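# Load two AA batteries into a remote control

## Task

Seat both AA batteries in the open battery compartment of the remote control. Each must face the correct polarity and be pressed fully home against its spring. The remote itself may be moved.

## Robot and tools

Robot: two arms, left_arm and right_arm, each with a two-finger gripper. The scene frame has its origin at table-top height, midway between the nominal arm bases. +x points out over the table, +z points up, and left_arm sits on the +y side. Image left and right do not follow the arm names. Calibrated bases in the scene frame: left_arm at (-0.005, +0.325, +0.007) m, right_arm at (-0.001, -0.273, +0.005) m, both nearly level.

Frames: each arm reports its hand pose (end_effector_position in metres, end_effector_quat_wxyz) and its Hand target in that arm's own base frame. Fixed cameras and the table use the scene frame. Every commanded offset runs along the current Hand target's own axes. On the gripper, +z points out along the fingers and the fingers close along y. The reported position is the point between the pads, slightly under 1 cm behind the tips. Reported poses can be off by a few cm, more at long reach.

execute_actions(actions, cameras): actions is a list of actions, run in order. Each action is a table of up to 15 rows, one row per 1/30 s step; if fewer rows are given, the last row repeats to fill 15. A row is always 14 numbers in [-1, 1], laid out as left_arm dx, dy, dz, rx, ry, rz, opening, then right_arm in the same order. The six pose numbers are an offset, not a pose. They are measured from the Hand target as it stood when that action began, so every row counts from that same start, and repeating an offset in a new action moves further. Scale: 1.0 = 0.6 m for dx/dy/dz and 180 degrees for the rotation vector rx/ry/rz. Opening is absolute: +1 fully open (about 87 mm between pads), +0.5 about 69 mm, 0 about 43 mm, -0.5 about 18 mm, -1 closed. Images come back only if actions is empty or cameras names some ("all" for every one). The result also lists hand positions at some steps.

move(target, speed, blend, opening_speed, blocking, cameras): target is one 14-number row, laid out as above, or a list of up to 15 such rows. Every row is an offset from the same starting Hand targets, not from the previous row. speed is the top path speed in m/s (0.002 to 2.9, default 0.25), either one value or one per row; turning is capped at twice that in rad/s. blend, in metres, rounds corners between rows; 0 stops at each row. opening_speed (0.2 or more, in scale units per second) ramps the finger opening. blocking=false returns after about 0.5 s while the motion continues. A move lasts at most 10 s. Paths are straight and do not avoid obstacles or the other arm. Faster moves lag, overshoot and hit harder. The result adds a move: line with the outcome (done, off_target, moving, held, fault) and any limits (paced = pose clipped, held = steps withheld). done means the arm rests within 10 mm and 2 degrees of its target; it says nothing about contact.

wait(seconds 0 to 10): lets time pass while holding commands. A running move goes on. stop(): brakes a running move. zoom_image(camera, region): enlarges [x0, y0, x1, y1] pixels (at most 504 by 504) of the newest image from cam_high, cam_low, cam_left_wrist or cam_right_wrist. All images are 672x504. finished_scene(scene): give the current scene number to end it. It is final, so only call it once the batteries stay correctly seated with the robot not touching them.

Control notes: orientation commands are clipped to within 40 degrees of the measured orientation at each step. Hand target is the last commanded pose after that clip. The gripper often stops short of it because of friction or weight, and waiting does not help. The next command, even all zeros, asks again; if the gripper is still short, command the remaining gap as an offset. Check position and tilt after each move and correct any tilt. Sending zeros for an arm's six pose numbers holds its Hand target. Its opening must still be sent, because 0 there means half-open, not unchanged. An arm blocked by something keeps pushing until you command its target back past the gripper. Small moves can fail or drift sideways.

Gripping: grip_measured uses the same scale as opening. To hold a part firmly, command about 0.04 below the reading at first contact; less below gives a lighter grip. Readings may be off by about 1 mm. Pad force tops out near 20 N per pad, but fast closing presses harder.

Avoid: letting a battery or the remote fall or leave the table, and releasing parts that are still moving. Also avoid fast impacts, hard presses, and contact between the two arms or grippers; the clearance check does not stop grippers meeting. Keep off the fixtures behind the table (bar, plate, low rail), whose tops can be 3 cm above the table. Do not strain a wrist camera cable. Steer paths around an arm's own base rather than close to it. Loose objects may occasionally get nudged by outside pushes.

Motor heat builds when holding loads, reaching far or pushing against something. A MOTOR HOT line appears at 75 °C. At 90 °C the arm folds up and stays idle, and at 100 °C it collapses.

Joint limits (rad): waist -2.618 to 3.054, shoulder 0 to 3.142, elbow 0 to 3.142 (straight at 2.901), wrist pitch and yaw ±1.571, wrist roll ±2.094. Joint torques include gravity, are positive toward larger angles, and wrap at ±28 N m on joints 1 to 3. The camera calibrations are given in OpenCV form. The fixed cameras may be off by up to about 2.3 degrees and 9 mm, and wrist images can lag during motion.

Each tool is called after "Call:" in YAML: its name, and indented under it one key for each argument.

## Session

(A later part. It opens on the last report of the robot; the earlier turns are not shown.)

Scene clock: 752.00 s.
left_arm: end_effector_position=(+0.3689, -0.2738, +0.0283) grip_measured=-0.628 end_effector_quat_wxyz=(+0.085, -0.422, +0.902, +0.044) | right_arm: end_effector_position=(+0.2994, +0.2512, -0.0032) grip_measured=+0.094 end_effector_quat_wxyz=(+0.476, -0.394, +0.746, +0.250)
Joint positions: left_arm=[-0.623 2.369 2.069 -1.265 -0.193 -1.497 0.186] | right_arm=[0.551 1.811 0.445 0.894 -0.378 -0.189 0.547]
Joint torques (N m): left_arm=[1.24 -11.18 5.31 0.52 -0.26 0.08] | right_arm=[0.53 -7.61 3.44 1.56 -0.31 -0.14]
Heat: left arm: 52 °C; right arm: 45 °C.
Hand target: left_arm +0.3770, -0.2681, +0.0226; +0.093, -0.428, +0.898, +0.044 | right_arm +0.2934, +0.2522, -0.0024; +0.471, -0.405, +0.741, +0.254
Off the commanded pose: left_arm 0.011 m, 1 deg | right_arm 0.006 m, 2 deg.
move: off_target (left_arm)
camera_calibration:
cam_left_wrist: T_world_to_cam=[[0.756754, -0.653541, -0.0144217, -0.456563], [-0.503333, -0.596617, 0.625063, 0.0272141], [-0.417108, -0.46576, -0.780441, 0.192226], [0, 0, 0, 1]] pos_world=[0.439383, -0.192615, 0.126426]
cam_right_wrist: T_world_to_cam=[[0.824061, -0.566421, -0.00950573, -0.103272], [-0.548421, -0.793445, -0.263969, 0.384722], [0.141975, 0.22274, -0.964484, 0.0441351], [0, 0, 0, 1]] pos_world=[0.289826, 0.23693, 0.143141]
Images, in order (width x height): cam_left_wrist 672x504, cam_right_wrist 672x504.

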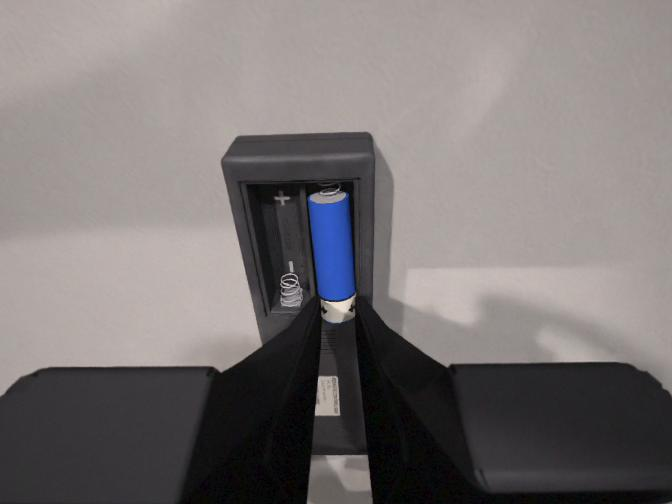

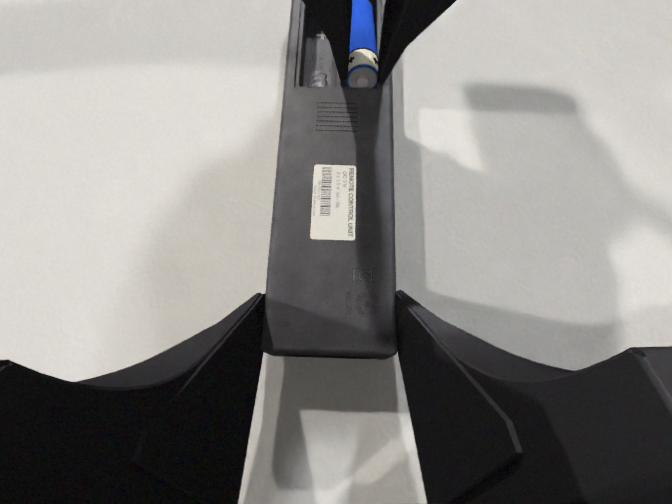

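Call:
move:
  target:
    - [0, 0, 0, 0, 0, 0, -0.42, 0, 0, 0, 0, 0, 0, -0.04]
    - [0.0, 0, -0.0125, 0, 0, 0, -0.42, 0, 0, 0, 0, 0, 0, -0.04]
  speed: 0.05

Call:
zoom_image:
  camera: "cam_right_wrist"
  region: [260, 0, 420, 120]

Scene clock: 838.47 s.
left_arm: end_effector_position=(+0.3686, -0.2730, +0.0283) grip_measured=-0.420 end_effector_quat_wxyz=(+0.085, -0.421, +0.902, +0.046) | right_arm: end_effector_position=(+0.2994, +0.2512, -0.0032) grip_measured=+0.094 end_effector_quat_wxyz=(+0.476, -0.394, +0.746, +0.250)
Joint positions: left_arm=[-0.622 2.369 2.069 -1.268 -0.193 -1.496 0.29] | right_arm=[0.551 1.811 0.445 0.894 -0.378 -0.189 0.547]
Joint torques (N m): left_arm=[0.88 -11.41 7.62 0.27 -0.27 0.02] | right_arm=[0.54 -7.64 3.44 1.55 -0.31 -0.15]
Heat: left arm: 53 °C; right arm: 45 °C.
Hand target: left_arm +0.3760, -0.2693, +0.0299; +0.093, -0.428, +0.898, +0.044 | right_arm +0.2934, +0.2522, -0.0024; +0.471, -0.405, +0.741, +0.254
Off the commanded pose: left_arm 0.008 m, 1 deg | right_arm 0.006 m, 2 deg.
move: done

Scaled by 3.150 from the camera's 672x504 image, which has a finer 960x720 frame.
This view is cut from an older image: the scene may have changed since it was taken.

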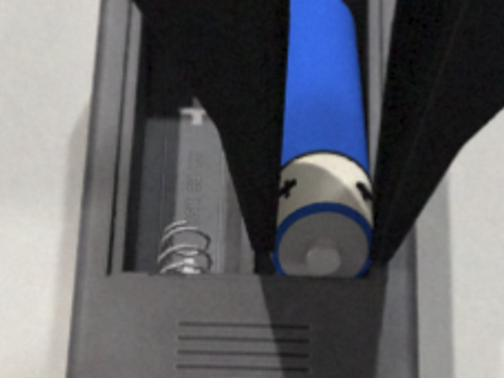

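Call:
move:
  target: [0.0, 0, -0.006, 0, 0, 0, -0.42, 0, 0, 0, 0, 0, 0, -0.04]
  speed: 0.05

Scene clock: 843.73 s.
left_arm: end_effector_position=(+0.3685, -0.2729, +0.0288) grip_measured=-0.420 end_effector_quat_wxyz=(+0.085, -0.421, +0.902, +0.046) | right_arm: end_effector_position=(+0.2994, +0.2512, -0.0032) grip_measured=+0.094 end_effector_quat_wxyz=(+0.476, -0.394, +0.746, +0.250)
Joint positions: left_arm=[-0.622 2.369 2.071 -1.27 -0.193 -1.496 0.29] | right_arm=[0.551 1.811 0.445 0.894 -0.378 -0.189 0.547]
Joint torques (N m): left_arm=[0.7 -11.56 8.54 0.15 -0.28 0.02] | right_arm=[0.53 -7.64 3.38 1.55 -0.3 -0.14]
Heat: left arm: 53 °C; right arm: 45 °C.
Hand target: left_arm +0.3756, -0.2699, +0.0334; +0.093, -0.428, +0.898, +0.044 | right_arm +0.2934, +0.2522, -0.0024; +0.471, -0.405, +0.741, +0.254
Off the commanded pose: left_arm 0.009 m, 1 deg | right_arm 0.006 m, 2 deg.
move: done

Call:
move:
  target: [0.0, 0, -0.004, 0, 0, 0, -0.42, 0, 0, 0, 0, 0, 0, -0.04]
  speed: 0.05

Scene clock: 847.23 s.
left_arm: end_effector_position=(+0.3692, -0.2734, +0.0299) grip_measured=-0.420 end_effector_quat_wxyz=(+0.085, -0.421, +0.902, +0.045) | right_arm: end_effector_position=(+0.2994, +0.2512, -0.0032) grip_measured=+0.094 end_effector_quat_wxyz=(+0.476, -0.394, +0.746, +0.250)
Joint positions: left_arm=[-0.622 2.369 2.075 -1.271 -0.193 -1.496 0.29] | right_arm=[0.551 1.811 0.445 0.894 -0.378 -0.189 0.547]
Joint torques (N m): left_arm=[0.62 -11.62 8.91 0.08 -0.27 0] | right_arm=[0.54 -7.57 3.47 1.55 -0.31 -0.13]
Heat: left arm: 53 °C; right arm: 45 °C.
Hand target: left_arm +0.3753, -0.2703, +0.0358; +0.093, -0.428, +0.898, +0.044 | right_arm +0.2934, +0.2522, -0.0024; +0.471, -0.405, +0.741, +0.254
Off the commanded pose: left_arm 0.009 m, 1 deg | right_arm 0.006 m, 2 deg.
move: done

Good, z=.0299. Close.

Call:
move:
  target: [0, 0, 0, 0, 0, 0, -0.72, 0, 0, 0, 0, 0, 0, -0.04]
  speed: 0.05
  opening_speed: 0.5
  cameras: ["cam_left_wrist", "cam_right_wrist"]

Call:
zoom_image:
  camera: "cam_right_wrist"
  region: [260, 0, 420, 120]

Call:
zoom_image:
  camera: "cam_left_wrist"
  region: [240, 140, 440, 340]

Scene clock: 852.07 s.
left_arm: end_effector_position=(+0.3685, -0.2728, +0.0299) grip_measured=-0.632 end_effector_quat_wxyz=(+0.085, -0.421, +0.902, +0.046) | right_arm: end_effector_position=(+0.2994, +0.2512, -0.0032) grip_measured=+0.094 end_effector_quat_wxyz=(+0.476, -0.394, +0.746, +0.250)
Joint positions: left_arm=[-0.622 2.369 2.075 -1.274 -0.193 -1.496 0.184] | right_arm=[0.551 1.811 0.445 0.894 -0.378 -0.189 0.547]
Joint torques (N m): left_arm=[0.58 -11.58 8.95 0.11 -0.26 0] | right_arm=[0.5 -7.62 3.43 1.54 -0.31 -0.14]
Heat: left arm: 53 °C; right arm: 45 °C.
Hand target: left_arm +0.3753, -0.2702, +0.0358; +0.094, -0.428, +0.898, +0.044 | right_arm +0.2934, +0.2522, -0.0024; +0.471, -0.405, +0.741, +0.254
Off the commanded pose: left_arm 0.009 m, 1 deg | right_arm 0.006 m, 2 deg.
move: done
camera_calibration:
cam_left_wrist: T_world_to_cam=[[0.756428, -0.653825, -0.0181533, -0.455435], [-0.501837, -0.597941, 0.625001, 0.0256786], [-0.419496, -0.463658, -0.780413, 0.195207], [0, 0, 0, 1]] pos_world=[0.439279, -0.191912, 0.128025]
cam_right_wrist: T_world_to_cam=[[0.823982, -0.56653, -0.0098572, -0.103173], [-0.548616, -0.793337, -0.26389, 0.384742], [0.141681, 0.222848, -0.964502, 0.0441974], [0, 0, 0, 1]] pos_world=[0.289826, 0.236929, 0.143141]
Images, in order (width x height): cam_left_wrist 672x504, cam_right_wrist 672x504.

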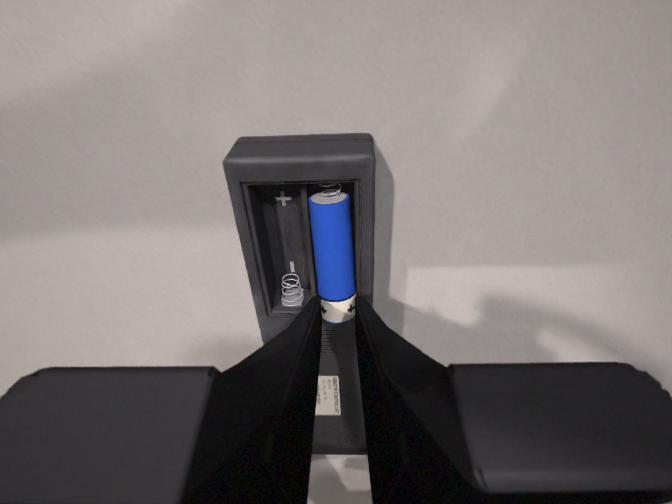

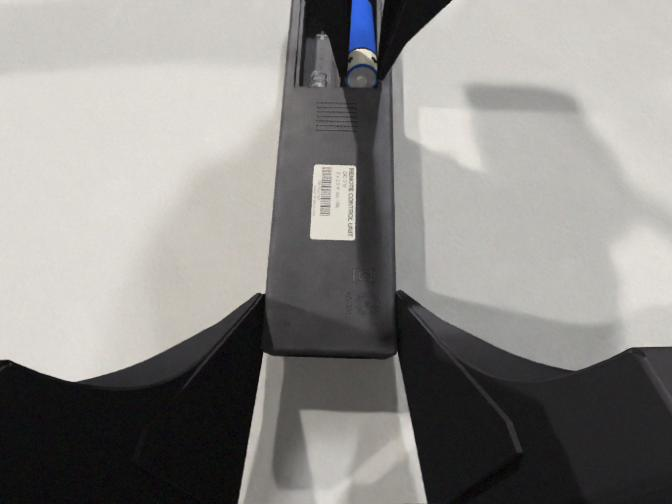

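Scaled by 3.150 from the camera's 672x504 image, which has a finer 960x720 frame.

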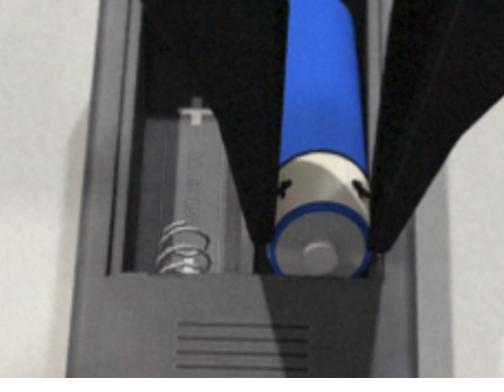

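Scaled by 2.520 from the camera's 672x504 image, which has a finer 960x720 frame.

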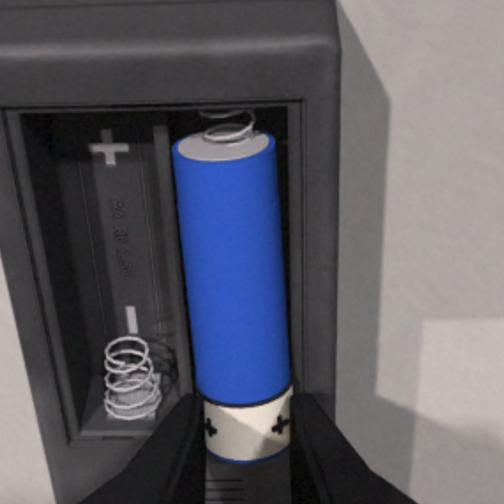

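Call:
move:
  target:
    - [0, 0, 0, 0, 0, 0, -0.42, 0, 0, 0, 0, 0, 0, -0.04]
    - [0.0, 0, -0.003, 0, 0, 0, -0.42, 0, 0, 0, 0, 0, 0, -0.04]
    - [0.0, 0, -0.003, 0, 0, 0, -0.72, 0, 0, 0, 0, 0, 0, -0.04]
  speed: 0.05

Scene clock: 859.23 s.
left_arm: end_effector_position=(+0.3687, -0.2730, +0.0315) grip_measured=-0.653 end_effector_quat_wxyz=(+0.085, -0.421, +0.902, +0.046) | right_arm: end_effector_position=(+0.2995, +0.2511, -0.0032) grip_measured=+0.094 end_effector_quat_wxyz=(+0.476, -0.394, +0.746, +0.250)
Joint positions: left_arm=[-0.622 2.369 2.082 -1.281 -0.193 -1.496 0.174] | right_arm=[0.55 1.811 0.445 0.894 -0.377 -0.189 0.547]
Joint torques (N m): left_arm=[0.53 -11.67 8.91 0.11 -0.26 -0.02] | right_arm=[0.51 -7.68 3.44 1.54 -0.3 -0.14]
Heat: left arm: 53 °C; right arm: 45 °C.
Hand target: left_arm +0.3750, -0.2705, +0.0376; +0.094, -0.428, +0.898, +0.044 | right_arm +0.2935, +0.2522, -0.0024; +0.471, -0.405, +0.742, +0.254
Off the commanded pose: left_arm 0.009 m, 1 deg | right_arm 0.006 m, 2 deg.
move: done

Call:
move:
  target: [-0.0287, 0.003, 0.019, 0, -0.0222, 0, -0.75, 0, 0, 0, 0, 0, 0, -0.04]
  speed: 0.06
  cameras: ["cam_left_wrist", "cam_right_wrist"]

Call:
zoom_image:
  camera: "cam_right_wrist"
  region: [260, 0, 420, 120]

Call:
zoom_image:
  camera: "cam_left_wrist"
  region: [240, 140, 440, 340]

Scene clock: 868.53 s.
left_arm: end_effector_position=(+0.3693, -0.2717, +0.0311) grip_measured=-0.653 end_effector_quat_wxyz=(+0.088, -0.421, +0.901, +0.048) | right_arm: end_effector_position=(+0.2995, +0.2511, -0.0032) grip_measured=+0.094 end_effector_quat_wxyz=(+0.476, -0.394, +0.746, +0.250)
Joint positions: left_arm=[-0.622 2.369 2.08 -1.28 -0.201 -1.496 0.174] | right_arm=[0.55 1.811 0.445 0.894 -0.377 -0.189 0.547]
Joint torques (N m): left_arm=[1.83 -12.07 5.33 0.49 -0.89 0.13] | right_arm=[0.58 -7.65 3.4 1.56 -0.31 -0.14]
Heat: left arm: 54 °C; right arm: 45 °C.
Hand target: left_arm +0.3858, -0.2545, +0.0300; +0.125, -0.427, +0.894, +0.059 | right_arm +0.2935, +0.2522, -0.0024; +0.471, -0.405, +0.742, +0.254
Off the commanded pose: left_arm 0.024 m, 5 deg | right_arm 0.006 m, 2 deg.
move: off_target (left_arm)
camera_calibration:
cam_left_wrist: T_world_to_cam=[[0.756797, -0.653368, -0.0192103, -0.455246], [-0.504174, -0.602185, 0.619017, 0.0259954], [-0.416014, -0.458784, -0.785143, 0.19723], [0, 0, 0, 1]] pos_world=[0.439685, -0.191303, 0.130017]
cam_right_wrist: T_world_to_cam=[[0.823536, -0.567181, -0.00970139, -0.103109], [-0.54921, -0.792929, -0.263878, 0.384686], [0.141974, 0.222641, -0.964507, 0.0440959], [0, 0, 0, 1]] pos_world=[0.289927, 0.23673, 0.143041]
Images, in order (width x height): cam_left_wrist 672x504, cam_right_wrist 672x504.

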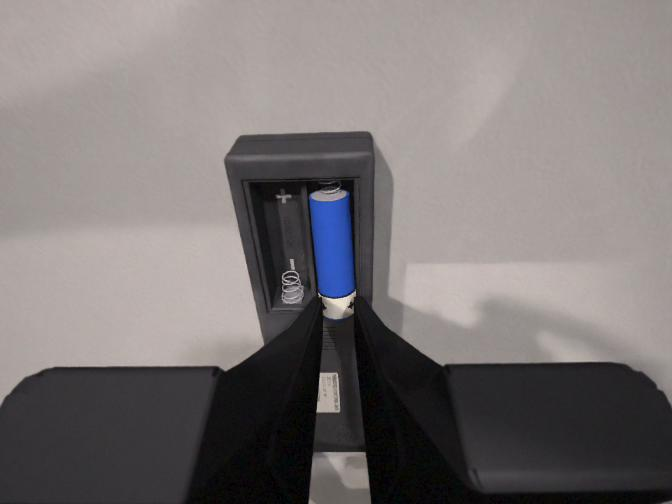

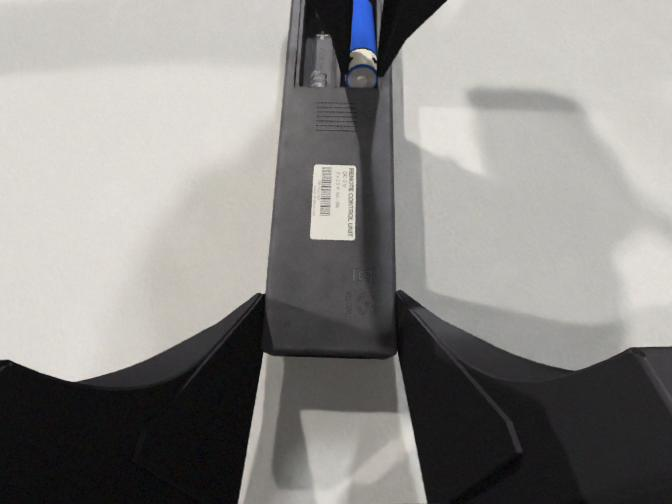

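Scaled by 3.150 from the camera's 672x504 image, which has a finer 960x720 frame.

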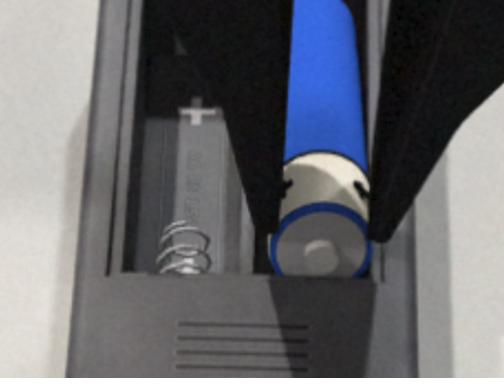

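Scaled by 2.520 from the camera's 672x504 image, which has a finer 960x720 frame.

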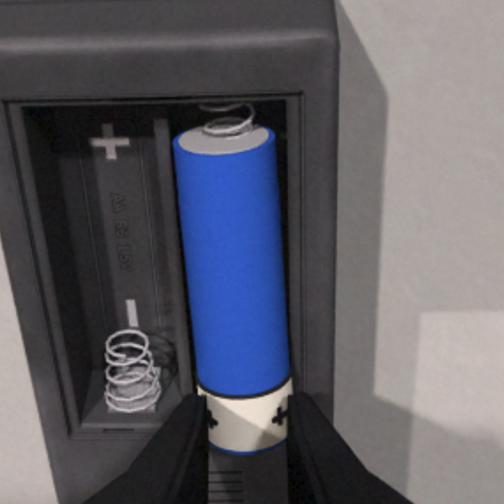

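Call:
move:
  target: [-0.0302, 0.0, 0.0156, 0, -0.0167, 0, -0.75, 0, 0, 0, 0, 0, 0, -0.04]
  speed: 0.06
  cameras: ["cam_left_wrist", "cam_right_wrist"]

Call:
zoom_image:
  camera: "cam_right_wrist"
  region: [260, 0, 420, 120]

Call:
zoom_image:
  camera: "cam_left_wrist"
  region: [240, 140, 440, 340]

Scene clock: 875.77 s.
left_arm: end_effector_position=(+0.3871, -0.2468, +0.0268) grip_measured=-0.749 end_effector_quat_wxyz=(+0.126, -0.421, +0.895, +0.070) | right_arm: end_effector_position=(+0.2994, +0.2512, -0.0032) grip_measured=+0.094 end_effector_quat_wxyz=(+0.476, -0.394, +0.745, +0.250)
Joint positions: left_arm=[-0.59 2.369 2.062 -1.254 -0.289 -1.469 0.125] | right_arm=[0.55 1.811 0.445 0.894 -0.378 -0.189 0.547]
Joint torques (N m): left_arm=[1.06 -11.97 5.44 0.57 -0.55 0.13] | right_arm=[0.54 -7.65 3.36 1.55 -0.3 -0.13]
Heat: left arm: 54 °C; right arm: 45 °C.
Hand target: left_arm +0.3983, -0.2389, +0.0259; +0.148, -0.425, +0.890, +0.070 | right_arm +0.2934, +0.2522, -0.0024; +0.471, -0.405, +0.741, +0.254
Off the commanded pose: left_arm 0.014 m, 3 deg | right_arm 0.006 m, 2 deg.
move: off_target (left_arm)
camera_calibration:
cam_left_wrist: T_world_to_cam=[[0.761528, -0.647558, -0.0272748, -0.452773], [-0.53071, -0.647166, 0.547287, 0.053671], [-0.372052, -0.402299, -0.8365, 0.21094], [0, 0, 0, 1]] pos_world=[0.451763, -0.173602, 0.134728]
cam_right_wrist: T_world_to_cam=[[0.824268, -0.566121, -0.00946515, -0.103465], [-0.548113, -0.793633, -0.264042, 0.384608], [0.141968, 0.222829, -0.964465, 0.0441359], [0, 0, 0, 1]] pos_world=[0.289826, 0.236829, 0.143141]
Images, in order (width x height): cam_left_wrist 672x504, cam_right_wrist 672x504.

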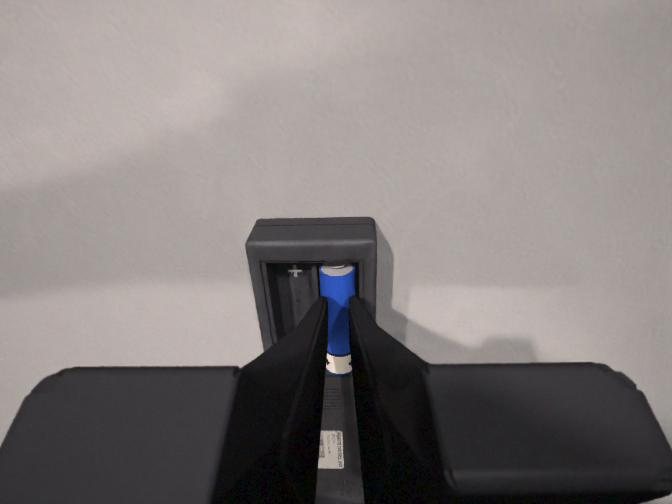

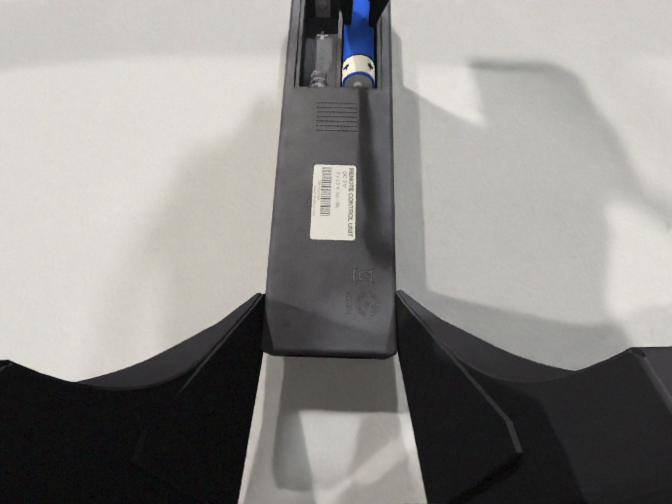

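Scaled by 3.150 from the camera's 672x504 image, which has a finer 960x720 frame.

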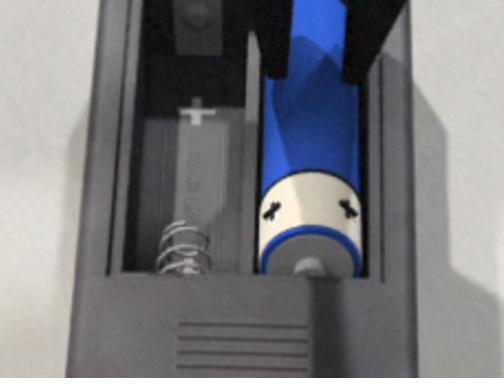

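Scaled by 2.520 from the camera's 672x504 image, which has a finer 960x720 frame.

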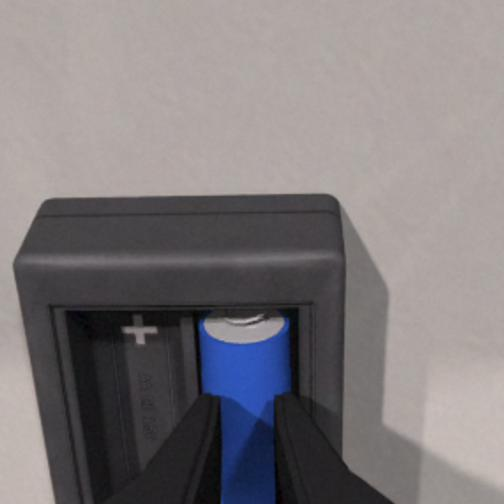

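Call:
move:
  target:
    - [0.0125, 0.0052, -0.0095, 0, 0, 0, -0.4, 0, 0, 0, 0, 0, 0, -0.04]
    - [-0.0073, 0.0052, -0.068, 0, 0, 0, -0.4, 0, 0, 0, 0, 0, 0, -0.04]
  speed: 0.08
  cameras: ["cam_left_wrist", "cam_right_wrist"]

Call:
zoom_image:
  camera: "cam_right_wrist"
  region: [260, 0, 420, 120]

Call:
zoom_image:
  camera: "cam_left_wrist"
  region: [220, 200, 440, 360]

Scene clock: 892.77 s.
left_arm: end_effector_position=(+0.3859, -0.2452, +0.0500) grip_measured=-0.400 end_effector_quat_wxyz=(+0.134, -0.419, +0.895, +0.078) | right_arm: end_effector_position=(+0.2997, +0.2509, -0.0032) grip_measured=+0.094 end_effector_quat_wxyz=(+0.476, -0.393, +0.746, +0.249)
Joint positions: left_arm=[-0.597 2.364 2.144 -1.348 -0.312 -1.473 0.3] | right_arm=[0.55 1.811 0.445 0.894 -0.377 -0.188 0.547]
Joint torques (N m): left_arm=[-0.05 -13.26 8.83 0.05 -0.35 -0.02] | right_arm=[0.55 -7.61 3.4 1.55 -0.32 -0.15]
Heat: left arm: 55 °C; right arm: 45 °C.
Hand target: left_arm +0.3901, -0.2439, +0.0659; +0.148, -0.425, +0.890, +0.070 | right_arm +0.2934, +0.2522, -0.0024; +0.471, -0.405, +0.741, +0.254
Off the commanded pose: left_arm 0.017 m, 2 deg | right_arm 0.006 m, 2 deg.
move: off_target (left_arm)
camera_calibration:
cam_left_wrist: T_world_to_cam=[[0.759808, -0.649185, -0.0353684, -0.44942], [-0.536966, -0.657277, 0.528824, 0.0422767], [-0.366552, -0.382813, -0.847994, 0.233797], [0, 0, 0, 1]] pos_world=[0.449873, -0.174469, 0.160007]
cam_right_wrist: T_world_to_cam=[[0.822828, -0.568207, -0.00978049, -0.102871], [-0.550239, -0.792269, -0.263716, 0.384837], [0.142097, 0.222375, -0.964551, 0.0441234], [0, 0, 0, 1]] pos_world=[0.290127, 0.23663, 0.143041]
Images, in order (width x height): cam_left_wrist 672x504, cam_right_wrist 672x504.

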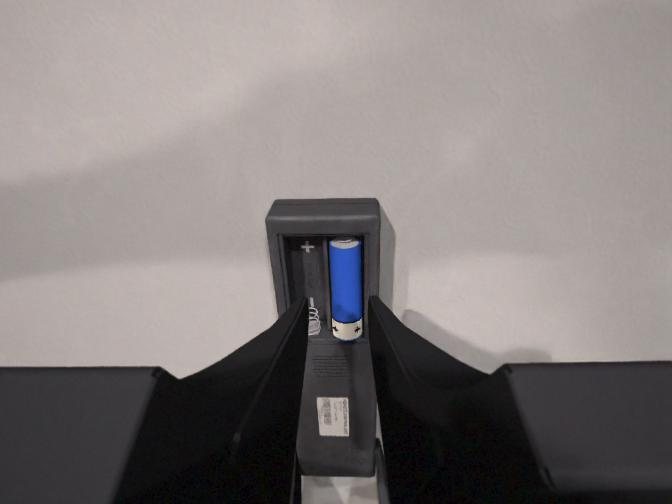

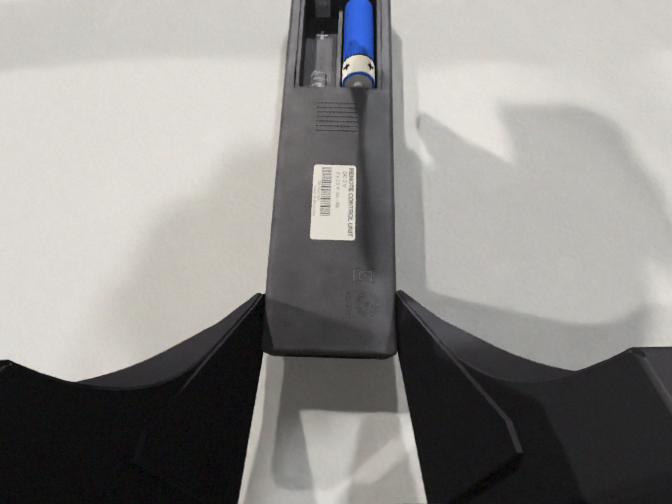

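Scaled by 3.150 from the camera's 672x504 image, which has a finer 960x720 frame.

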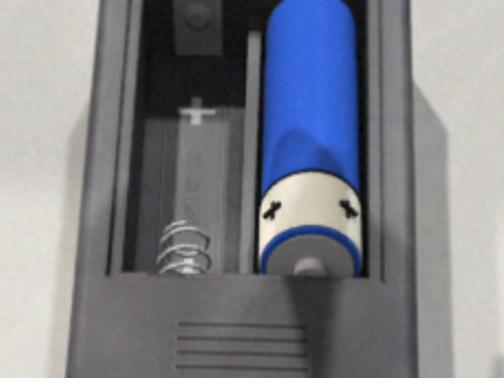

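Scaled by 2.291 from the camera's 672x504 image, which has a finer 960x720 frame.

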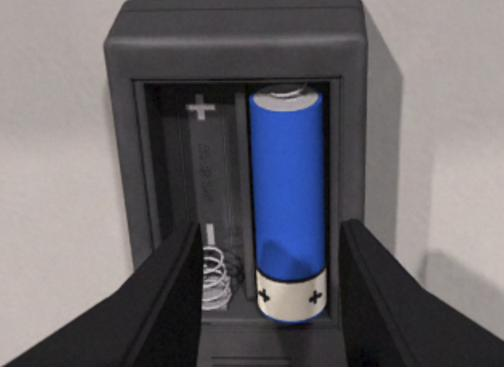

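Call:
wait:
  seconds: 0
  cameras: ["cam_low"]

Call:
zoom_image:
  camera: "cam_low"
  region: [160, 310, 280, 370]

Scene clock: 901.10 s.
left_arm: end_effector_position=(+0.3858, -0.2451, +0.0500) grip_measured=-0.400 end_effector_quat_wxyz=(+0.134, -0.419, +0.895, +0.078) | right_arm: end_effector_position=(+0.2997, +0.2509, -0.0032) grip_measured=+0.094 end_effector_quat_wxyz=(+0.476, -0.393, +0.746, +0.249)
Joint positions: left_arm=[-0.597 2.364 2.144 -1.348 -0.312 -1.473 0.3] | right_arm=[0.55 1.811 0.445 0.894 -0.377 -0.188 0.547]
Joint torques (N m): left_arm=[-0.03 -13.3 8.85 0.04 -0.36 -0.04] | right_arm=[0.54 -7.68 3.4 1.54 -0.32 -0.15]
Heat: left arm: 56 °C; right arm: 45 °C.
Hand target: left_arm +0.3902, -0.2439, +0.0659; +0.148, -0.425, +0.890, +0.070 | right_arm +0.2934, +0.2522, -0.0024; +0.471, -0.405, +0.741, +0.254
Tool commands: left_gripper/opening=-0.4 right_gripper/opening=-0.04
Off the commanded pose: left_arm 0.017 m, 2 deg | right_arm 0.006 m, 2 deg.
Images, in order (width x height): cam_low 672x504.

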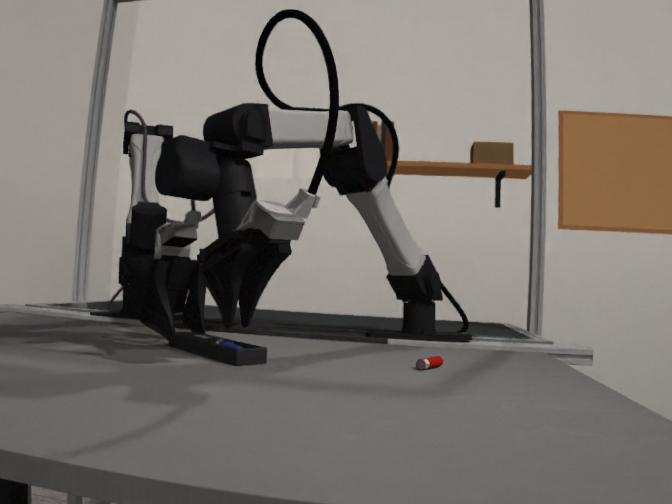

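Scaled by 4.200 from the camera's 672x504 image, which has a finer 960x720 frame.

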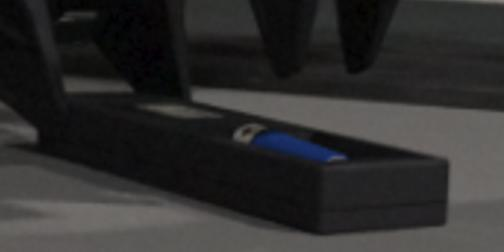

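Call:
move:
  target: [0.069, 0.0, -0.0217, 0, 0.0389, 0, -1, 0, 0, 0, 0, 0, 0, -0.04]
  speed: 0.1
  opening_speed: 0.8
  cameras: ["cam_left_wrist"]

Call:
zoom_image:
  camera: "cam_left_wrist"
  region: [240, 120, 440, 320]

Scene clock: 940.37 s.
left_arm: end_effector_position=(+0.3608, -0.2755, +0.0495) grip_measured=-1.000 end_effector_quat_wxyz=(+0.090, -0.422, +0.900, +0.058) | right_arm: end_effector_position=(+0.2997, +0.2509, -0.0032) grip_measured=+0.094 end_effector_quat_wxyz=(+0.476, -0.393, +0.746, +0.249)
Joint positions: left_arm=[-0.645 2.364 2.144 -1.368 -0.214 -1.523 0] | right_arm=[0.55 1.811 0.445 0.894 -0.377 -0.188 0.547]
Joint torques (N m): left_arm=[0.06 -13.18 8.95 0.02 -0.07 -0.02] | right_arm=[0.57 -7.62 3.41 1.54 -0.32 -0.14]
Heat: left arm: 58 °C; right arm: 45 °C.
Hand target: left_arm +0.3629, -0.2777, +0.0649; +0.094, -0.428, +0.898, +0.044 | right_arm +0.2934, +0.2522, -0.0024; +0.471, -0.405, +0.741, +0.254
Off the commanded pose: left_arm 0.016 m, 2 deg | right_arm 0.007 m, 2 deg.
move: off_target (left_arm)
camera_calibration:
cam_left_wrist: T_world_to_cam=[[0.758729, -0.650513, -0.0341077, -0.450049], [-0.500326, -0.615487, 0.608974, 0.00339435], [-0.417138, -0.444981, -0.792456, 0.21101], [0, 0, 0, 1]] pos_world=[0.431184, -0.196778, 0.149799]
Images, in order (width x height): cam_left_wrist 672x504.

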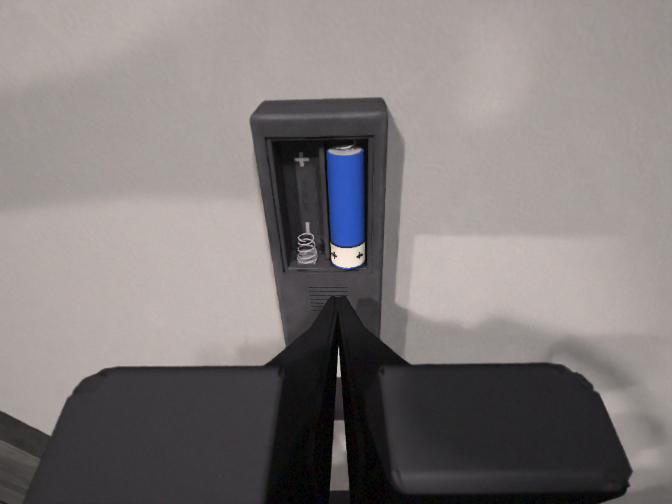

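Scaled by 2.520 from the camera's 672x504 image, which has a finer 960x720 frame.

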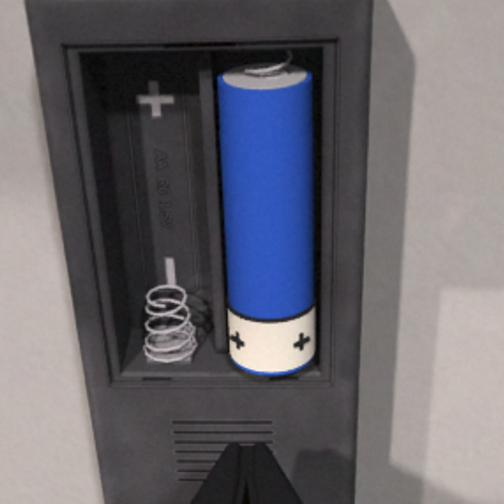

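Call:
move:
  target: [0.0018, -0.0092, 0.0492, 0, 0, 0, -1, 0, 0, 0, 0, 0, 0, -0.04]
  speed: 0.06
  cameras: ["cam_left_wrist"]

Call:
zoom_image:
  camera: "cam_left_wrist"
  region: [240, 120, 440, 320]

Scene clock: 949.13 s.
left_arm: end_effector_position=(+0.3653, -0.2791, +0.0409) grip_measured=-1.000 end_effector_quat_wxyz=(+0.095, -0.423, +0.900, +0.048) | right_arm: end_effector_position=(+0.2997, +0.2509, -0.0032) grip_measured=+0.094 end_effector_quat_wxyz=(+0.476, -0.393, +0.746, +0.249)
Joint positions: left_arm=[-0.645 2.364 2.11 -1.312 -0.213 -1.523 0] | right_arm=[0.55 1.811 0.445 0.894 -0.377 -0.188 0.547]
Joint torques (N m): left_arm=[1.01 -10.93 6.12 0.44 -0.08 0.07] | right_arm=[0.62 -7.64 3.41 1.55 -0.31 -0.14]
Heat: left arm: 59 °C; right arm: 45 °C.
Hand target: left_arm +0.3704, -0.2773, +0.0358; +0.094, -0.429, +0.898, +0.044 | right_arm +0.2934, +0.2522, -0.0024; +0.471, -0.405, +0.741, +0.254
Off the commanded pose: left_arm 0.007 m, 1 deg | right_arm 0.007 m, 2 deg.
move: done
camera_calibration:
cam_left_wrist: T_world_to_cam=[[0.759386, -0.650538, -0.0115421, -0.457265], [-0.510761, -0.607023, 0.608807, 0.0149207], [-0.403058, -0.456424, -0.793234, 0.196118], [0, 0, 0, 1]] pos_world=[0.433908, -0.198898, 0.141206]
Images, in order (width x height): cam_left_wrist 672x504.

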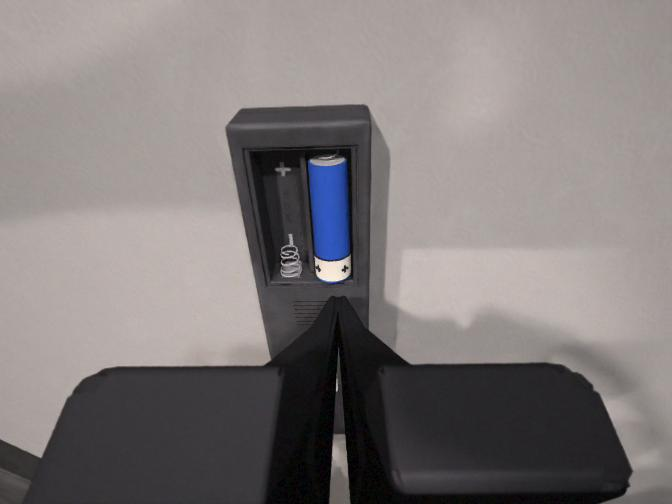

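Scaled by 2.520 from the camera's 672x504 image, which has a finer 960x720 frame.

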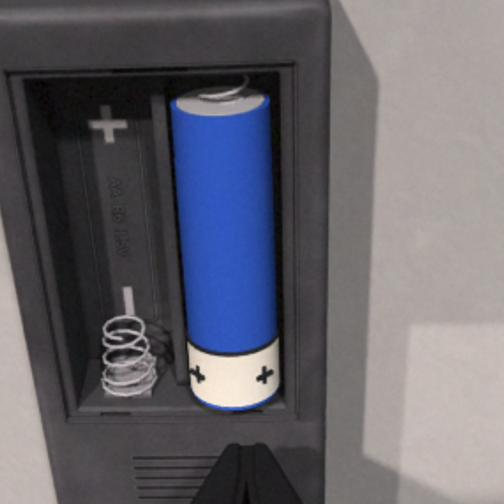

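Call:
move:
  target: [-0.0002, 0.0092, 0.0308, 0, 0, 0, -1, 0, 0, 0, 0, 0, 0, -0.04]
  speed: 0.05
  cameras: ["cam_left_wrist"]

Call:
zoom_image:
  camera: "cam_left_wrist"
  region: [240, 120, 440, 320]

Scene clock: 957.17 s.
left_arm: end_effector_position=(+0.3617, -0.2746, +0.0285) grip_measured=-1.000 end_effector_quat_wxyz=(+0.090, -0.423, +0.900, +0.047) | right_arm: end_effector_position=(+0.2997, +0.2509, -0.0032) grip_measured=+0.094 end_effector_quat_wxyz=(+0.476, -0.393, +0.746, +0.249)
Joint positions: left_arm=[-0.637 2.344 2.025 -1.25 -0.203 -1.516 0] | right_arm=[0.55 1.811 0.445 0.894 -0.377 -0.188 0.547]
Joint torques (N m): left_arm=[1.18 -10.8 3.81 0.7 -0.19 0.1] | right_arm=[0.51 -7.68 3.38 1.54 -0.31 -0.16]
Heat: left arm: 58 °C; right arm: 45 °C.
Hand target: left_arm +0.3685, -0.2707, +0.0176; +0.093, -0.429, +0.898, +0.044 | right_arm +0.2934, +0.2522, -0.0024; +0.471, -0.405, +0.741, +0.254
Off the commanded pose: left_arm 0.013 m, 1 deg | right_arm 0.006 m, 2 deg.
move: off_target (left_arm)
camera_calibration:
cam_left_wrist: T_world_to_cam=[[0.759355, -0.650505, -0.0149675, -0.451666], [-0.504902, -0.603586, 0.617056, 0.021976], [-0.410432, -0.461007, -0.786777, 0.188155], [0, 0, 0, 1]] pos_world=[0.431296, -0.193806, 0.127715]
Images, in order (width x height): cam_left_wrist 672x504.

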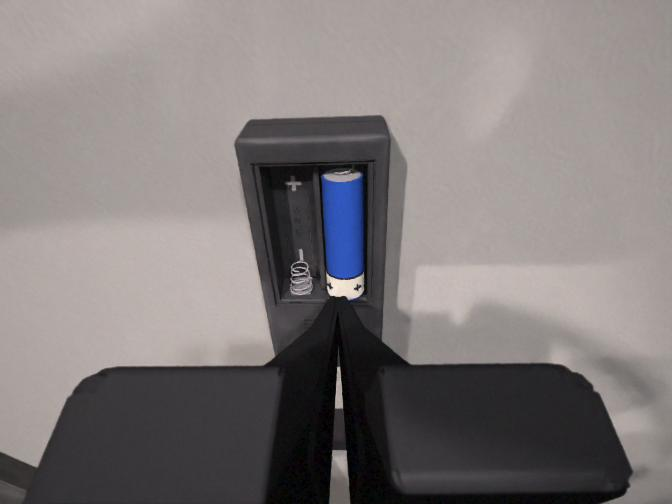

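Scaled by 2.520 from the camera's 672x504 image, which has a finer 960x720 frame.

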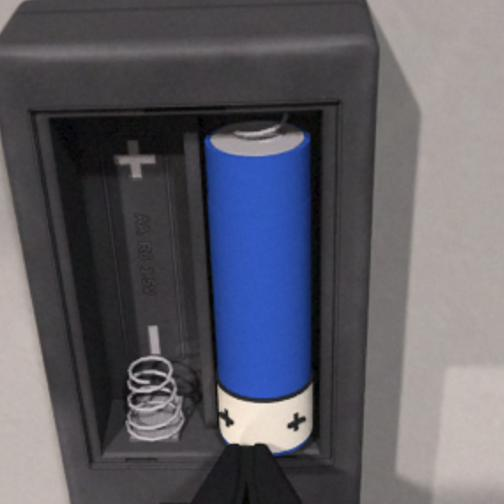

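Call:
move:
  target: [-0.0085, -0.006, 0.019, 0, 0, 0, -1, 0, 0, 0, 0, 0, 0, -0.04]
  speed: 0.04
  cameras: ["cam_left_wrist", "cam_right_wrist"]

Call:
zoom_image:
  camera: "cam_left_wrist"
  region: [240, 120, 440, 320]

Call:
zoom_image:
  camera: "cam_right_wrist"
  region: [260, 0, 420, 120]

Scene clock: 964.70 s.
left_arm: end_effector_position=(+0.3655, -0.2767, +0.0282) grip_measured=-1.000 end_effector_quat_wxyz=(+0.084, -0.422, +0.902, +0.034) | right_arm: end_effector_position=(+0.2997, +0.2509, -0.0032) grip_measured=+0.094 end_effector_quat_wxyz=(+0.476, -0.393, +0.746, +0.249)
Joint positions: left_arm=[-0.628 2.344 2.023 -1.229 -0.181 -1.5 0] | right_arm=[0.55 1.811 0.445 0.894 -0.377 -0.188 0.547]
Joint torques (N m): left_arm=[1.69 -9.24 3.85 0.78 -0.38 0.08] | right_arm=[0.59 -7.64 3.45 1.54 -0.31 -0.14]
Heat: left arm: 59 °C; right arm: 45 °C.
Hand target: left_arm +0.3759, -0.2674, +0.0075; +0.093, -0.428, +0.898, +0.044 | right_arm +0.2934, +0.2522, -0.0024; +0.471, -0.405, +0.741, +0.254
Off the commanded pose: left_arm 0.025 m, 2 deg | right_arm 0.006 m, 2 deg.
move: off_target (left_arm)
camera_calibration:
cam_left_wrist: T_world_to_cam=[[0.755356, -0.655307, 0.00307811, -0.456295], [-0.508841, -0.583555, 0.632886, 0.0292723], [-0.412939, -0.479621, -0.774239, 0.183877], [0, 0, 0, 1]] pos_world=[0.43549, -0.19374, 0.125243]
cam_right_wrist: T_world_to_cam=[[0.823055, -0.567876, -0.00987407, -0.103002], [-0.549927, -0.792454, -0.263812, 0.384803], [0.141988, 0.222562, -0.964524, 0.044107], [0, 0, 0, 1]] pos_world=[0.290127, 0.23663, 0.143041]
Images, in order (width x height): cam_left_wrist 672x504, cam_right_wrist 672x504.

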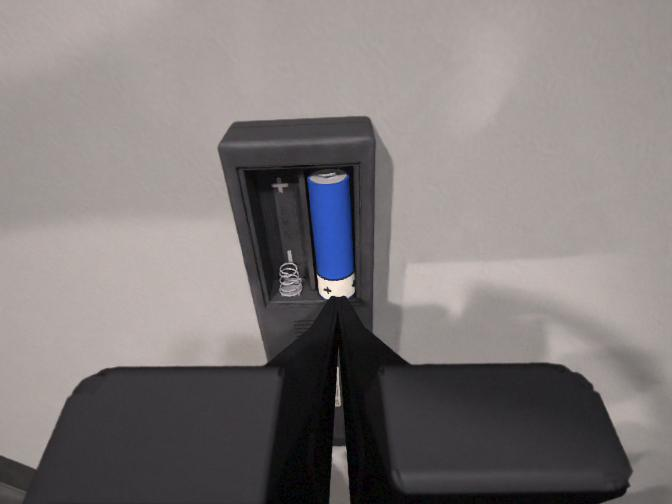

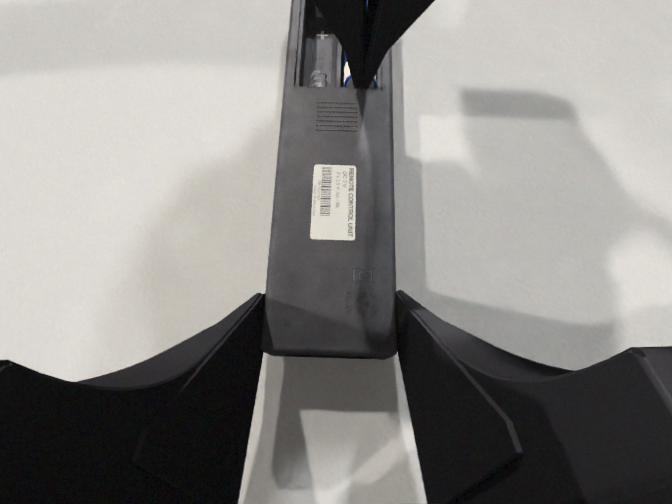

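Scaled by 2.520 from the camera's 672x504 image, which has a finer 960x720 frame.

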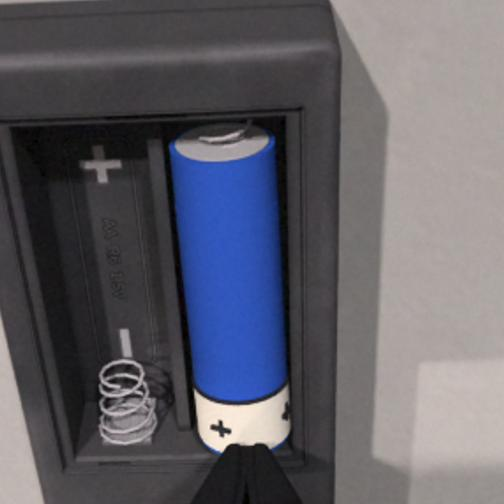

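Scaled by 3.150 from the camera's 672x504 image, which has a finer 960x720 frame.

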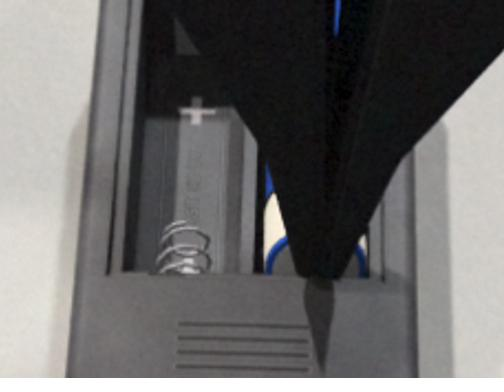

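Call:
move:
  target:
    - [0.0027, 0.0033, -0.073, 0, 0, 0, -1, 0, 0, 0, 0, 0, 0, -0.04]
    - [-0.0128, 0.0035, -0.0697, 0, 0, 0, -1, 0, 0, 0, 0, 0, 0, -0.04]
  speed: 0.08
  cameras: ["cam_left_wrist", "cam_right_wrist"]

Call:
zoom_image:
  camera: "cam_right_wrist"
  region: [260, 0, 420, 120]

Scene clock: 979.57 s.
left_arm: end_effector_position=(+0.3683, -0.2716, +0.0471) grip_measured=-1.000 end_effector_quat_wxyz=(+0.087, -0.428, +0.899, +0.040) | right_arm: end_effector_position=(+0.2997, +0.2509, -0.0032) grip_measured=+0.094 end_effector_quat_wxyz=(+0.476, -0.393, +0.746, +0.249)
Joint positions: left_arm=[-0.619 2.344 2.099 -1.311 -0.191 -1.506 0] | right_arm=[0.55 1.811 0.445 0.894 -0.377 -0.188 0.547]
Joint torques (N m): left_arm=[0.7 -10.93 9.02 0.08 -0.3 0.14] | right_arm=[0.61 -7.66 3.48 1.55 -0.31 -0.15]
Heat: left arm: 59 °C; right arm: 45 °C.
Hand target: left_arm +0.3736, -0.2669, +0.0500; +0.094, -0.428, +0.898, +0.044 | right_arm +0.2934, +0.2522, -0.0024; +0.471, -0.405, +0.741, +0.254
Off the commanded pose: left_arm 0.008 m, 1 deg | right_arm 0.006 m, 2 deg.
move: done
camera_calibration:
cam_left_wrist: T_world_to_cam=[[0.765105, -0.643894, -0.00378946, -0.455328], [-0.500481, -0.598377, 0.625671, 0.0149146], [-0.405133, -0.476807, -0.780078, 0.200349], [0, 0, 0, 1]] pos_world=[0.437007, -0.188731, 0.145231]
cam_right_wrist: T_world_to_cam=[[0.823055, -0.567876, -0.00987407, -0.103002], [-0.549927, -0.792454, -0.263812, 0.384803], [0.141988, 0.222562, -0.964524, 0.044107], [0, 0, 0, 1]] pos_world=[0.290127, 0.23663, 0.143041]
Images, in order (width x height): cam_left_wrist 672x504, cam_right_wrist 672x504.

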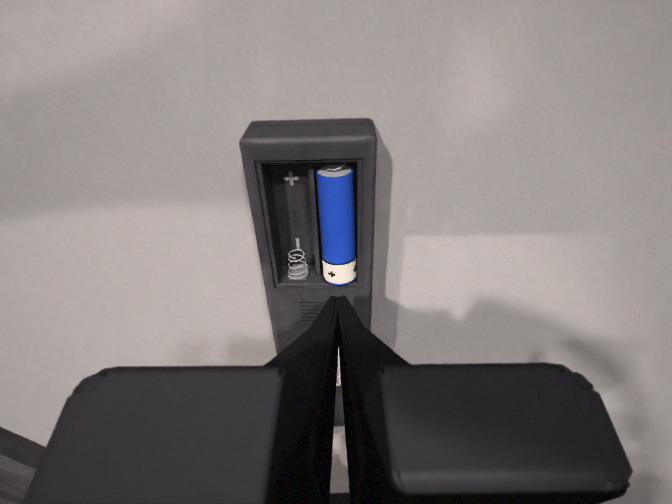

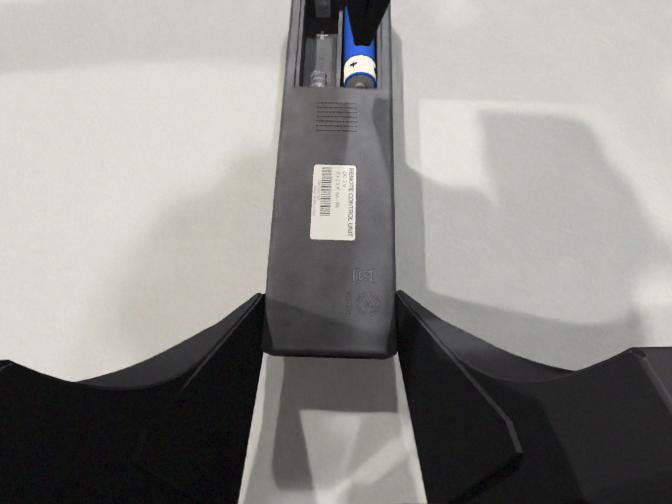

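Scaled by 3.150 from the camera's 672x504 image, which has a finer 960x720 frame.

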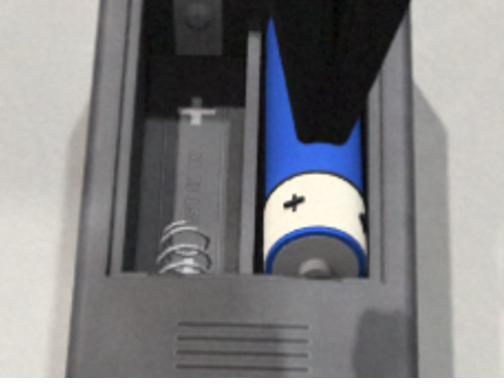

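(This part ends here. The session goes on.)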